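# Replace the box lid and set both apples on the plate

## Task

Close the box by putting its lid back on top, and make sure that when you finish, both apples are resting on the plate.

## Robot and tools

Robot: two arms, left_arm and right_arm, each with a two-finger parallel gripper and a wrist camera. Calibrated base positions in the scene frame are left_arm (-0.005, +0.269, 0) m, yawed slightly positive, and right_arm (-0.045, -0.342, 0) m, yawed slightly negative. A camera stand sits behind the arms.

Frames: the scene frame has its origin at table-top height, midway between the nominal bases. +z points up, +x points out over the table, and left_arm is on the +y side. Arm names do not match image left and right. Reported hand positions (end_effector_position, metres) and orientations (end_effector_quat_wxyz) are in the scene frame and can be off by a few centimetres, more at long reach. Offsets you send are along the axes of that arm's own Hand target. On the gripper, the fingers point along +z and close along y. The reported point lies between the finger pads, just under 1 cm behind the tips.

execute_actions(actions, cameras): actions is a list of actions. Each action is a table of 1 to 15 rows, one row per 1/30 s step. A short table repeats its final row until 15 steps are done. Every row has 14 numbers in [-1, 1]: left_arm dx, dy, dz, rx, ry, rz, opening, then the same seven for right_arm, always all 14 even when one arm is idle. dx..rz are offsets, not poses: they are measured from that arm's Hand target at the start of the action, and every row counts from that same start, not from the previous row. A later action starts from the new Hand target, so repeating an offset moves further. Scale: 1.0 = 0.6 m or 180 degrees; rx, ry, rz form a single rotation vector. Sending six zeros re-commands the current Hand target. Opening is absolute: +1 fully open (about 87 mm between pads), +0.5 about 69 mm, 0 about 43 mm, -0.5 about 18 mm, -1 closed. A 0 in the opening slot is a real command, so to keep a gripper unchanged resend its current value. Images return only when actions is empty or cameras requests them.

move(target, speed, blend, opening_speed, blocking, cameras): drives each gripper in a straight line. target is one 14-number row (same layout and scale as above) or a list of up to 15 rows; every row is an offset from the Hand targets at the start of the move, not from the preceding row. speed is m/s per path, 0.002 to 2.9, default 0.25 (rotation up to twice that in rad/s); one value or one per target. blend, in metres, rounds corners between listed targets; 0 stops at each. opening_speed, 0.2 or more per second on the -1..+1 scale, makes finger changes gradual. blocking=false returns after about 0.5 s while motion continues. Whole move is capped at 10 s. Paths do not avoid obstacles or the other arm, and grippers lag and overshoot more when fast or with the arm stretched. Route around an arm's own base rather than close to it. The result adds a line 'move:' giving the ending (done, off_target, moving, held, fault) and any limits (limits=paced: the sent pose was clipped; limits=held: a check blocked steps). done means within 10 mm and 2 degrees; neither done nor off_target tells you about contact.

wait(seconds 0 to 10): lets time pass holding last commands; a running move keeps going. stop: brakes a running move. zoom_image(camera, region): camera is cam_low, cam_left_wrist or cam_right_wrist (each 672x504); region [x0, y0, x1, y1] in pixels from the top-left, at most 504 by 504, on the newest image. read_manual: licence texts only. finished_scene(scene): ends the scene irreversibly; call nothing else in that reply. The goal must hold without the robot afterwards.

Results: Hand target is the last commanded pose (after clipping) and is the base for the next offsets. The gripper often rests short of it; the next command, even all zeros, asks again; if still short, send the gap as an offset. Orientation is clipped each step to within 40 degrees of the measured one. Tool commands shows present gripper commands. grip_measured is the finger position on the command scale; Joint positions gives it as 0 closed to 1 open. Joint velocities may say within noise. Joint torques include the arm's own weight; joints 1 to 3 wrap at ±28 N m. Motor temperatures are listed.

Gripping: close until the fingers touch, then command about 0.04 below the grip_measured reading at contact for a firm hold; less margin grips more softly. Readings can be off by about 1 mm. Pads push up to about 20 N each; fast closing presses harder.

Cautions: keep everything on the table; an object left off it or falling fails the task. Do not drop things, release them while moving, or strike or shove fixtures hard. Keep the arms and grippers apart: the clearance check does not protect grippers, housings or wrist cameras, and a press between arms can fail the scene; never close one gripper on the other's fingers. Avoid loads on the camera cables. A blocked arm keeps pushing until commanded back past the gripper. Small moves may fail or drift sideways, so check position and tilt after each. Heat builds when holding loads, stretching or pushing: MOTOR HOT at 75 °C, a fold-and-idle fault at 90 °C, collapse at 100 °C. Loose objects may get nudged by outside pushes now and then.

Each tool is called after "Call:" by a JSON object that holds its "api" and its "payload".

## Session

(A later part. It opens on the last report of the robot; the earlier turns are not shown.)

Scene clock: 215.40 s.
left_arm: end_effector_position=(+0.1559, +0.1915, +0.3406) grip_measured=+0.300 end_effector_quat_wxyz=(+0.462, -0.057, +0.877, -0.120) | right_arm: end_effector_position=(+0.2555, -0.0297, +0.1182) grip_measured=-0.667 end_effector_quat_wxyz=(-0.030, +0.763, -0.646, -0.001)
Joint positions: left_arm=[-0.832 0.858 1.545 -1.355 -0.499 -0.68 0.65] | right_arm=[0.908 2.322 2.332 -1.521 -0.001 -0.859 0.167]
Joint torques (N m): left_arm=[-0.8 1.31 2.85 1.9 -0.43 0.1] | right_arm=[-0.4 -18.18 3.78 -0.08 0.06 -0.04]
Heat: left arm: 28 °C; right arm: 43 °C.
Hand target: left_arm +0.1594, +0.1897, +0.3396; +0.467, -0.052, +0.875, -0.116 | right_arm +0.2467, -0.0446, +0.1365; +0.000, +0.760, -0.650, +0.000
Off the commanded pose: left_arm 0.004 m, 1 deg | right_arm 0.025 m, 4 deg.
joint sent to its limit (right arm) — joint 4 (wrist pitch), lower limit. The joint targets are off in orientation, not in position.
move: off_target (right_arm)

Call:
{"api": "move", "payload": {"target": [0,0,0,0,0,0,0.3,0,0,0.05,0,0,0,-1], "speed": 0.06, "cameras": ["cam_low","cam_left_wrist"]}}

Call:
{"api": "zoom_image", "payload": {"camera": "cam_low", "region": [310, 185, 415, 265]}}

Call:
{"api": "zoom_image", "payload": {"camera": "cam_left_wrist", "region": [320, 20, 672, 372]}}

Scene clock: 227.60 s.
left_arm: end_effector_position=(+0.1559, +0.1915, +0.3406) grip_measured=+0.300 end_effector_quat_wxyz=(+0.462, -0.057, +0.877, -0.120) | right_arm: end_effector_position=(+0.2556, -0.0300, +0.1126) grip_measured=-0.667 end_effector_quat_wxyz=(-0.033, +0.763, -0.646, +0.000)
Joint positions: left_arm=[-0.832 0.858 1.545 -1.355 -0.499 -0.68 0.65] | right_arm=[0.908 2.302 2.275 -1.478 0 -0.859 0.167]
Joint torques (N m): left_arm=[-0.77 1.33 2.92 1.86 -0.39 0.14] | right_arm=[-0.66 -13.85 2.58 0.08 0.01 -0.04]
Motor temperatures (°C): left_arm=[17 24 28 28 18 19 20] | right_arm=[17 49 26 21 17 21 19]
Heat: left arm: 28 °C; right arm: 49 °C.
Hand target: left_arm +0.1594, +0.1897, +0.3396; +0.467, -0.052, +0.875, -0.116 | right_arm +0.2466, -0.0447, +0.1064; +0.001, +0.760, -0.650, +0.000
Off the commanded pose: left_arm 0.004 m, 1 deg | right_arm 0.018 m, 4 deg.
move: off_target (right_arm)
Images, in order (width x height): cam_low 672x504, cam_left_wrist 672x504.

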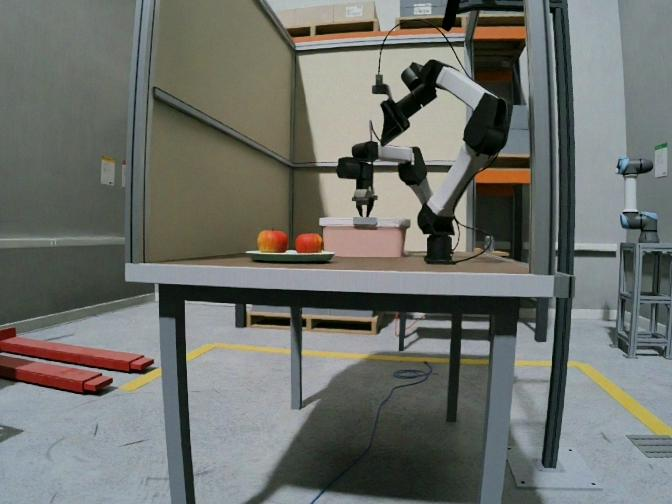

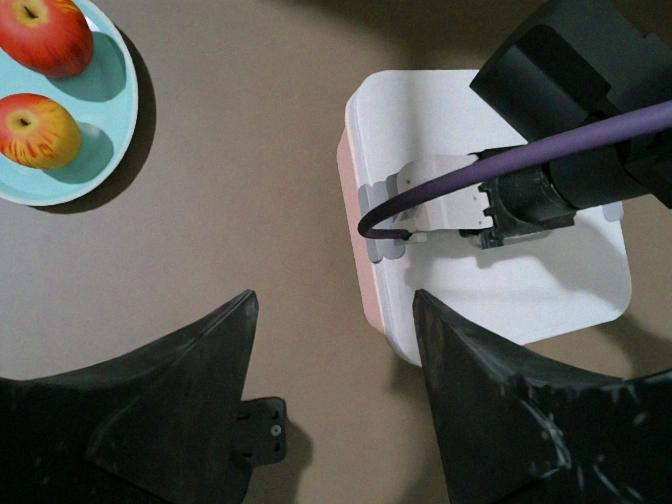

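Scaled by 4.800 from the camera's 672x504 image, which has a finer 960x720 frame.

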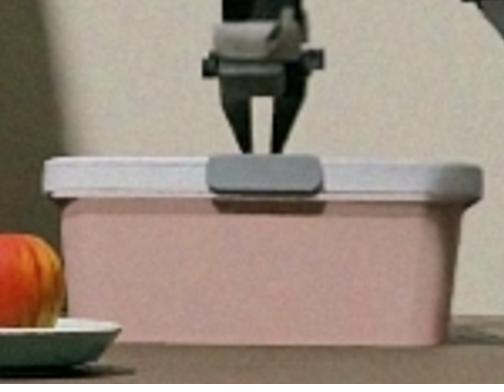

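Scaled by 1.432 from the camera's 672x504 image, which has a finer 960x720 frame.

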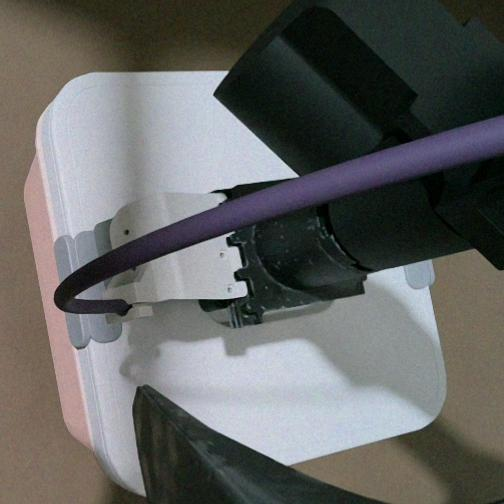

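Call:
{"api": "move", "payload": {"target": [[0,0,0,0,0,0,0.3,0,0,-0.055,0,0,-0.018,-1],[0,0,0,0,0,0,0.3,-0.002,0,0.01,0,0,-0.018,-1]], "speed": 0.07, "cameras": ["cam_low","cam_left_wrist"]}}

Call:
{"api": "zoom_image", "payload": {"camera": "cam_low", "region": [310, 185, 415, 265]}}

Call:
{"api": "zoom_image", "payload": {"camera": "cam_left_wrist", "region": [320, 20, 672, 372]}}

Scene clock: 243.23 s.
left_arm: end_effector_position=(+0.1559, +0.1915, +0.3406) grip_measured=+0.300 end_effector_quat_wxyz=(+0.462, -0.057, +0.877, -0.120) | right_arm: end_effector_position=(+0.2547, -0.0334, +0.1124) grip_measured=-0.667 end_effector_quat_wxyz=(-0.032, +0.773, -0.633, +0.002)
Joint positions: left_arm=[-0.832 0.858 1.545 -1.355 -0.499 -0.68 0.65] | right_arm=[0.907 2.277 2.231 -1.46 0.003 -0.892 0.167]
Joint torques (N m): left_arm=[-0.92 1.39 2.91 1.84 -0.39 0.04] | right_arm=[-0.1 -12.92 2.41 0.2 -0.04 -0.19]
Heat: left arm: 29 °C; right arm: 49 °C.
Hand target: left_arm +0.1594, +0.1897, +0.3396; +0.467, -0.052, +0.875, -0.116 | right_arm +0.2465, -0.0435, +0.1005; +0.001, +0.778, -0.628, +0.000
Off the commanded pose: left_arm 0.004 m, 1 deg | right_arm 0.018 m, 4 deg.
move: off_target (right_arm)
Images, in order (width x height): cam_low 672x504, cam_left_wrist 672x504.

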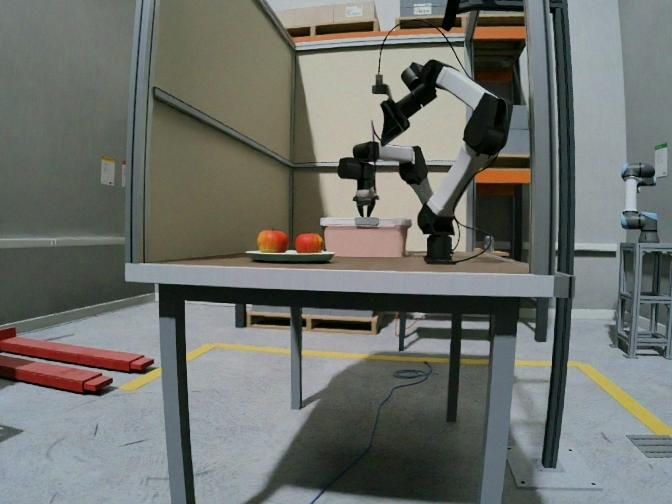

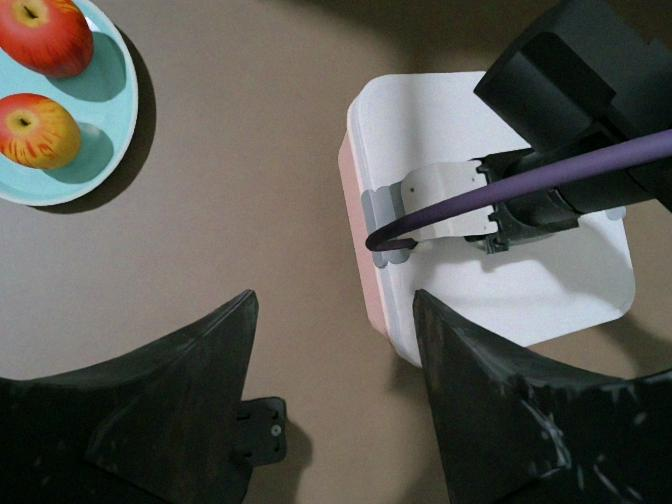

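Scaled by 4.800 from the camera's 672x504 image, which has a finer 960x720 frame.

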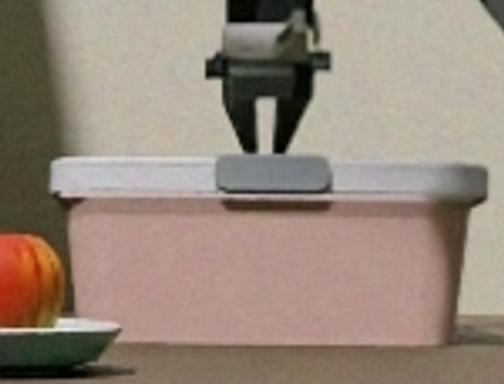

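Scaled by 1.432 from the camera's 672x504 image, which has a finer 960x720 frame.

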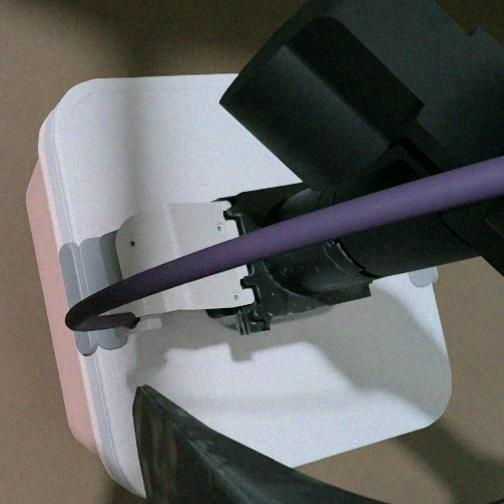

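Call:
{"api": "move", "payload": {"target": [[0,0,0,0,0,0,0.3,-0.0187,-0.004,-0.05,0,0,0,-1],[0,0,0,0,0,0,0.3,-0.0187,-0.004,0.006,0,0,0,-1]], "speed": 0.07, "cameras": ["cam_low","cam_left_wrist"]}}

Call:
{"api": "zoom_image", "payload": {"camera": "cam_low", "region": [310, 185, 415, 265]}}

Call:
{"api": "zoom_image", "payload": {"camera": "cam_left_wrist", "region": [320, 20, 672, 372]}}

Scene clock: 255.10 s.
left_arm: end_effector_position=(+0.1559, +0.1915, +0.3406) grip_measured=+0.300 end_effector_quat_wxyz=(+0.462, -0.057, +0.877, -0.120) | right_arm: end_effector_position=(+0.2522, -0.0270, +0.1134) grip_measured=-0.667 end_effector_quat_wxyz=(-0.032, +0.777, -0.628, +0.001)
Joint positions: left_arm=[-0.832 0.858 1.545 -1.355 -0.499 -0.68 0.65] | right_arm=[0.921 2.299 2.273 -1.482 0.002 -0.892 0.167]
Joint torques (N m): left_arm=[-0.76 1.2 2.69 1.86 -0.41 0.17] | right_arm=[0.46 -10.5 4.31 0.26 0.01 -0.08]
Heat: left arm: 29 °C; right arm: 48 °C.
Hand target: left_arm +0.1594, +0.1897, +0.3396; +0.467, -0.052, +0.875, -0.116 | right_arm +0.2463, -0.0320, +0.0968; +0.001, +0.778, -0.628, +0.000
Off the commanded pose: left_arm 0.004 m, 1 deg | right_arm 0.018 m, 4 deg.
move: off_target (right_arm)
Images, in order (width x height): cam_low 672x504, cam_left_wrist 672x504.

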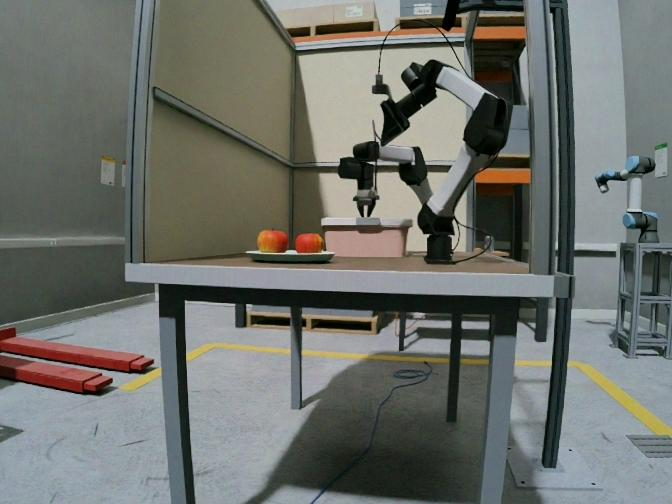

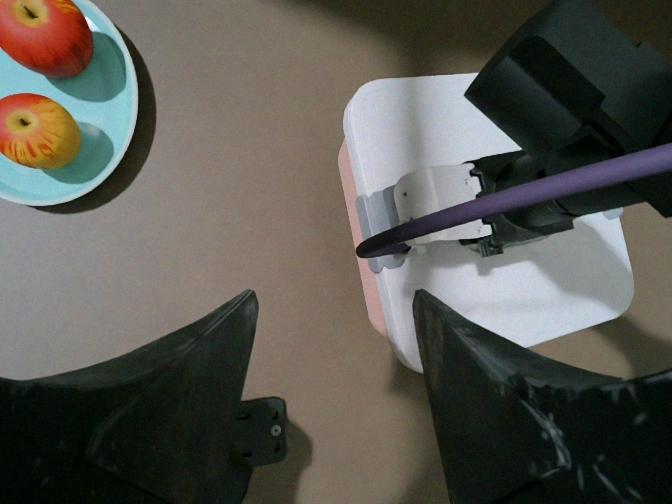

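Scaled by 4.800 from the camera's 672x504 image, which has a finer 960x720 frame.

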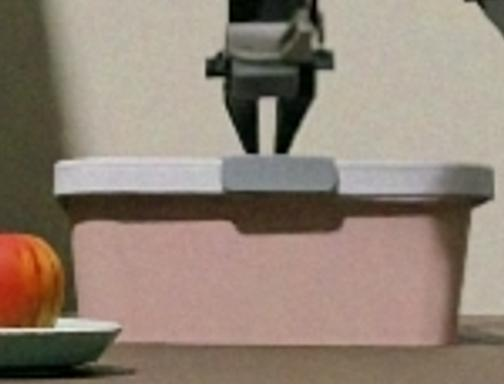

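Scaled by 1.432 from the camera's 672x504 image, which has a finer 960x720 frame.

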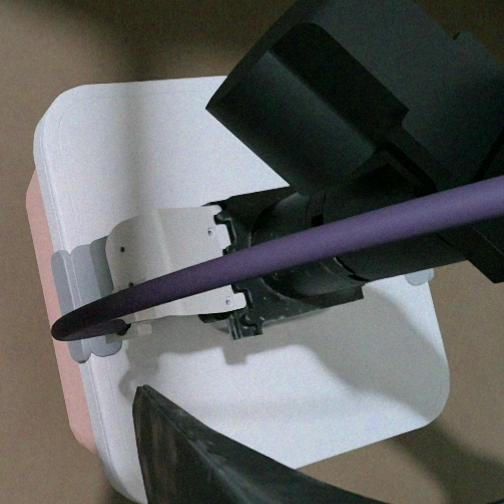

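Call:
{"api": "move", "payload": {"target": [[0,0,0,0,0,0,0.3,0.0138,0.002,-0.055,0,0,0,-1],[0,0,0,0,0,0,0.3,0.0138,0.002,0.004,0,0,0,-1]], "speed": 0.07, "cameras": ["cam_low","cam_left_wrist"]}}

Call:
{"api": "zoom_image", "payload": {"camera": "cam_low", "region": [310, 185, 415, 265]}}

Call:
{"api": "zoom_image", "payload": {"camera": "cam_left_wrist", "region": [320, 20, 672, 372]}}

Scene clock: 270.53 s.
left_arm: end_effector_position=(+0.1559, +0.1915, +0.3406) grip_measured=+0.300 end_effector_quat_wxyz=(+0.462, -0.057, +0.877, -0.120) | right_arm: end_effector_position=(+0.2492, -0.0343, +0.1024) grip_measured=-0.664 end_effector_quat_wxyz=(-0.014, +0.778, -0.628, +0.004)
Joint positions: left_arm=[-0.832 0.858 1.545 -1.355 -0.499 -0.68 0.65] | right_arm=[0.918 2.294 2.218 -1.467 0.007 -0.896 0.168]
Joint torques (N m): left_arm=[-1.13 1.42 2.84 1.86 -0.48 0.14] | right_arm=[-0.47 -13.71 2.59 0.32 -0.09 -0.11]
Heat: left arm: 29 °C; right arm: 45 °C.
Hand target: left_arm +0.1594, +0.1897, +0.3396; +0.467, -0.052, +0.875, -0.116 | right_arm +0.2470, -0.0403, +0.0946; +0.000, +0.778, -0.628, +0.000
Off the commanded pose: left_arm 0.004 m, 1 deg | right_arm 0.010 m, 2 deg.
move: done
Images, in order (width x height): cam_low 672x504, cam_left_wrist 672x504.

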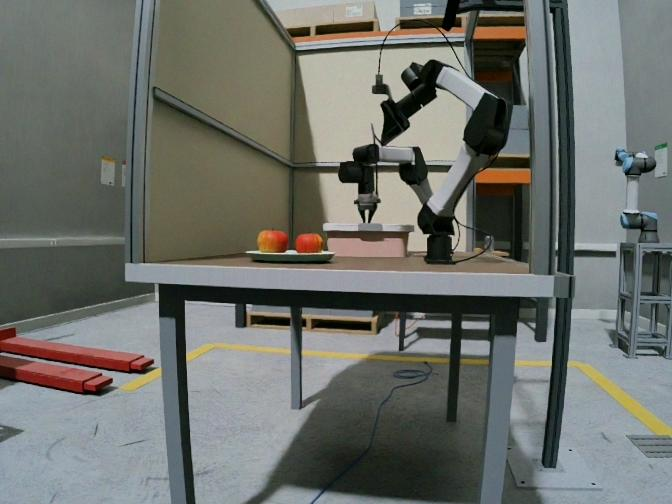

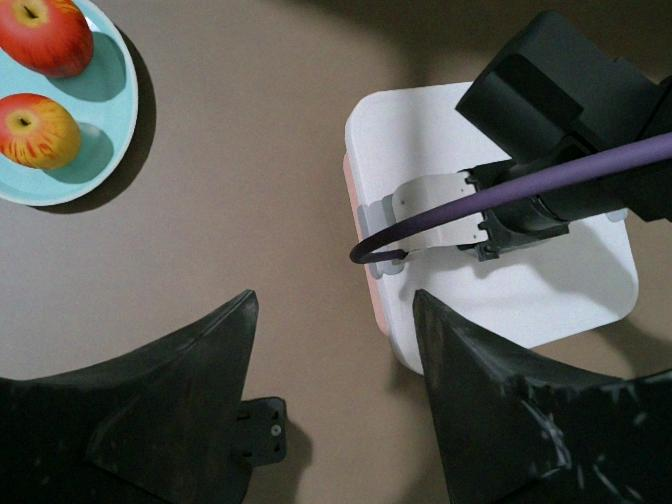

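Scaled by 4.800 from the camera's 672x504 image, which has a finer 960x720 frame.

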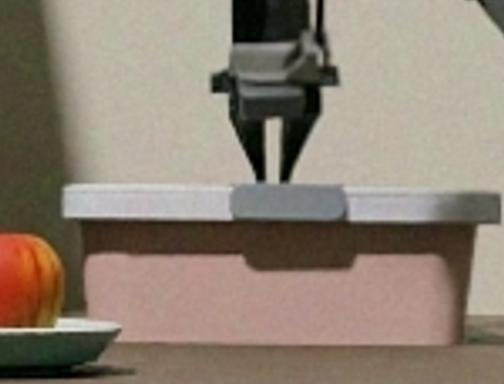

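Scaled by 1.432 from the camera's 672x504 image, which has a finer 960x720 frame.

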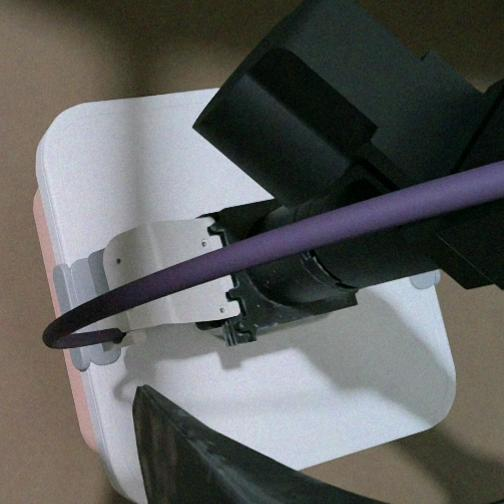

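Call:
{"api": "move", "payload": {"target": [[0,0,0,0,0,0,0.3,0,0,0.016,0,0,0,-1],[0,0,0,0,0,0,0.3,0,0,0.006,0,0,0,-1],[0,0,0,0,0,0,0.3,0,0,0.006,0,0,0,0],[0,0,0,0,0,0,0.3,0,0,-0.15,0,0,0,0]], "speed": [0.05,0.05,0.05,0.15], "opening_speed": 1, "cameras": ["all"]}}

Call:
{"api": "zoom_image", "payload": {"camera": "cam_low", "region": [310, 185, 415, 265]}}

Scene clock: 281.63 s.
left_arm: end_effector_position=(+0.1559, +0.1915, +0.3406) grip_measured=+0.300 end_effector_quat_wxyz=(+0.462, -0.057, +0.877, -0.120) | right_arm: end_effector_position=(+0.2519, -0.0332, +0.1641) grip_measured=+0.000 end_effector_quat_wxyz=(-0.080, +0.776, -0.626, +0.004)
Joint positions: left_arm=[-0.832 0.858 1.545 -1.355 -0.499 -0.68 0.65] | right_arm=[0.915 2.206 2.323 -1.528 0.007 -0.9 0.5]
Joint torques (N m): left_arm=[-0.8 1.37 3.21 1.9 -0.43 0.17] | right_arm=[0.18 -15.95 7.19 0.21 0.08 -0.12]
Heat: left arm: 29 °C; right arm: 46 °C.
Hand target: left_arm +0.1594, +0.1897, +0.3396; +0.467, -0.052, +0.875, -0.116 | right_arm +0.2470, -0.0403, +0.1845; +0.001, +0.778, -0.628, +0.000
Off the commanded pose: left_arm 0.004 m, 1 deg | right_arm 0.022 m, 9 deg.
joint sent to its limit (right arm) — joint 4 (wrist pitch), lower limit. The joint targets are off in orientation, not in position.
move: off_target (right_arm); target 3's new opening was sent with right_arm's hand 0.013 m and 3 deg from that target

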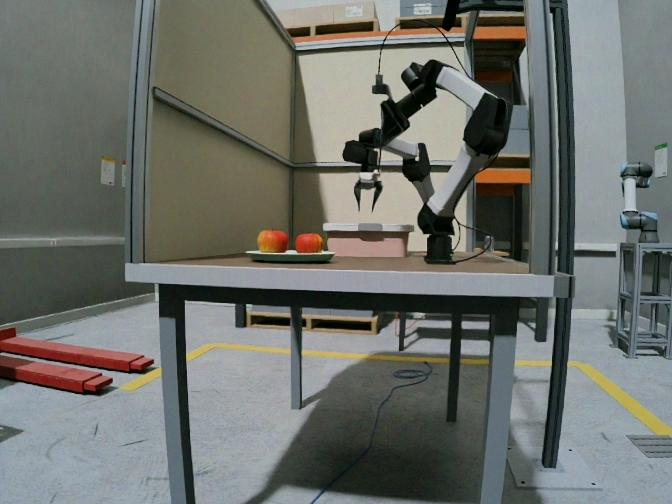

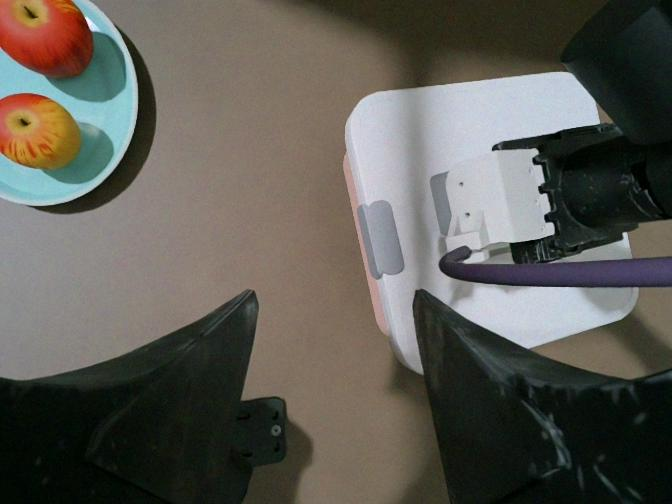

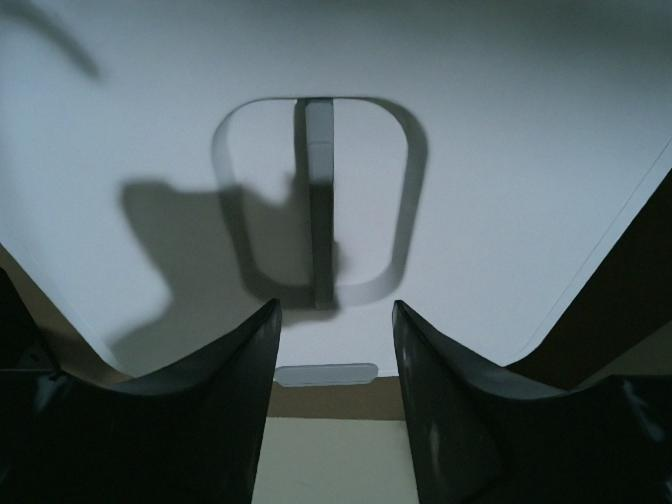

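Scaled by 4.800 from the camera's 672x504 image, which has a finer 960x720 frame.

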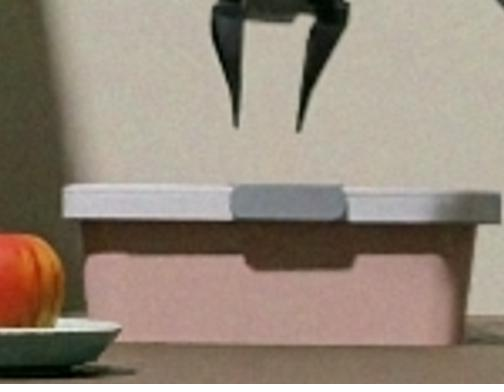

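Call:
{"api": "finished_scene", "payload": {"scene": 3}}

The scene is finished: the task was done.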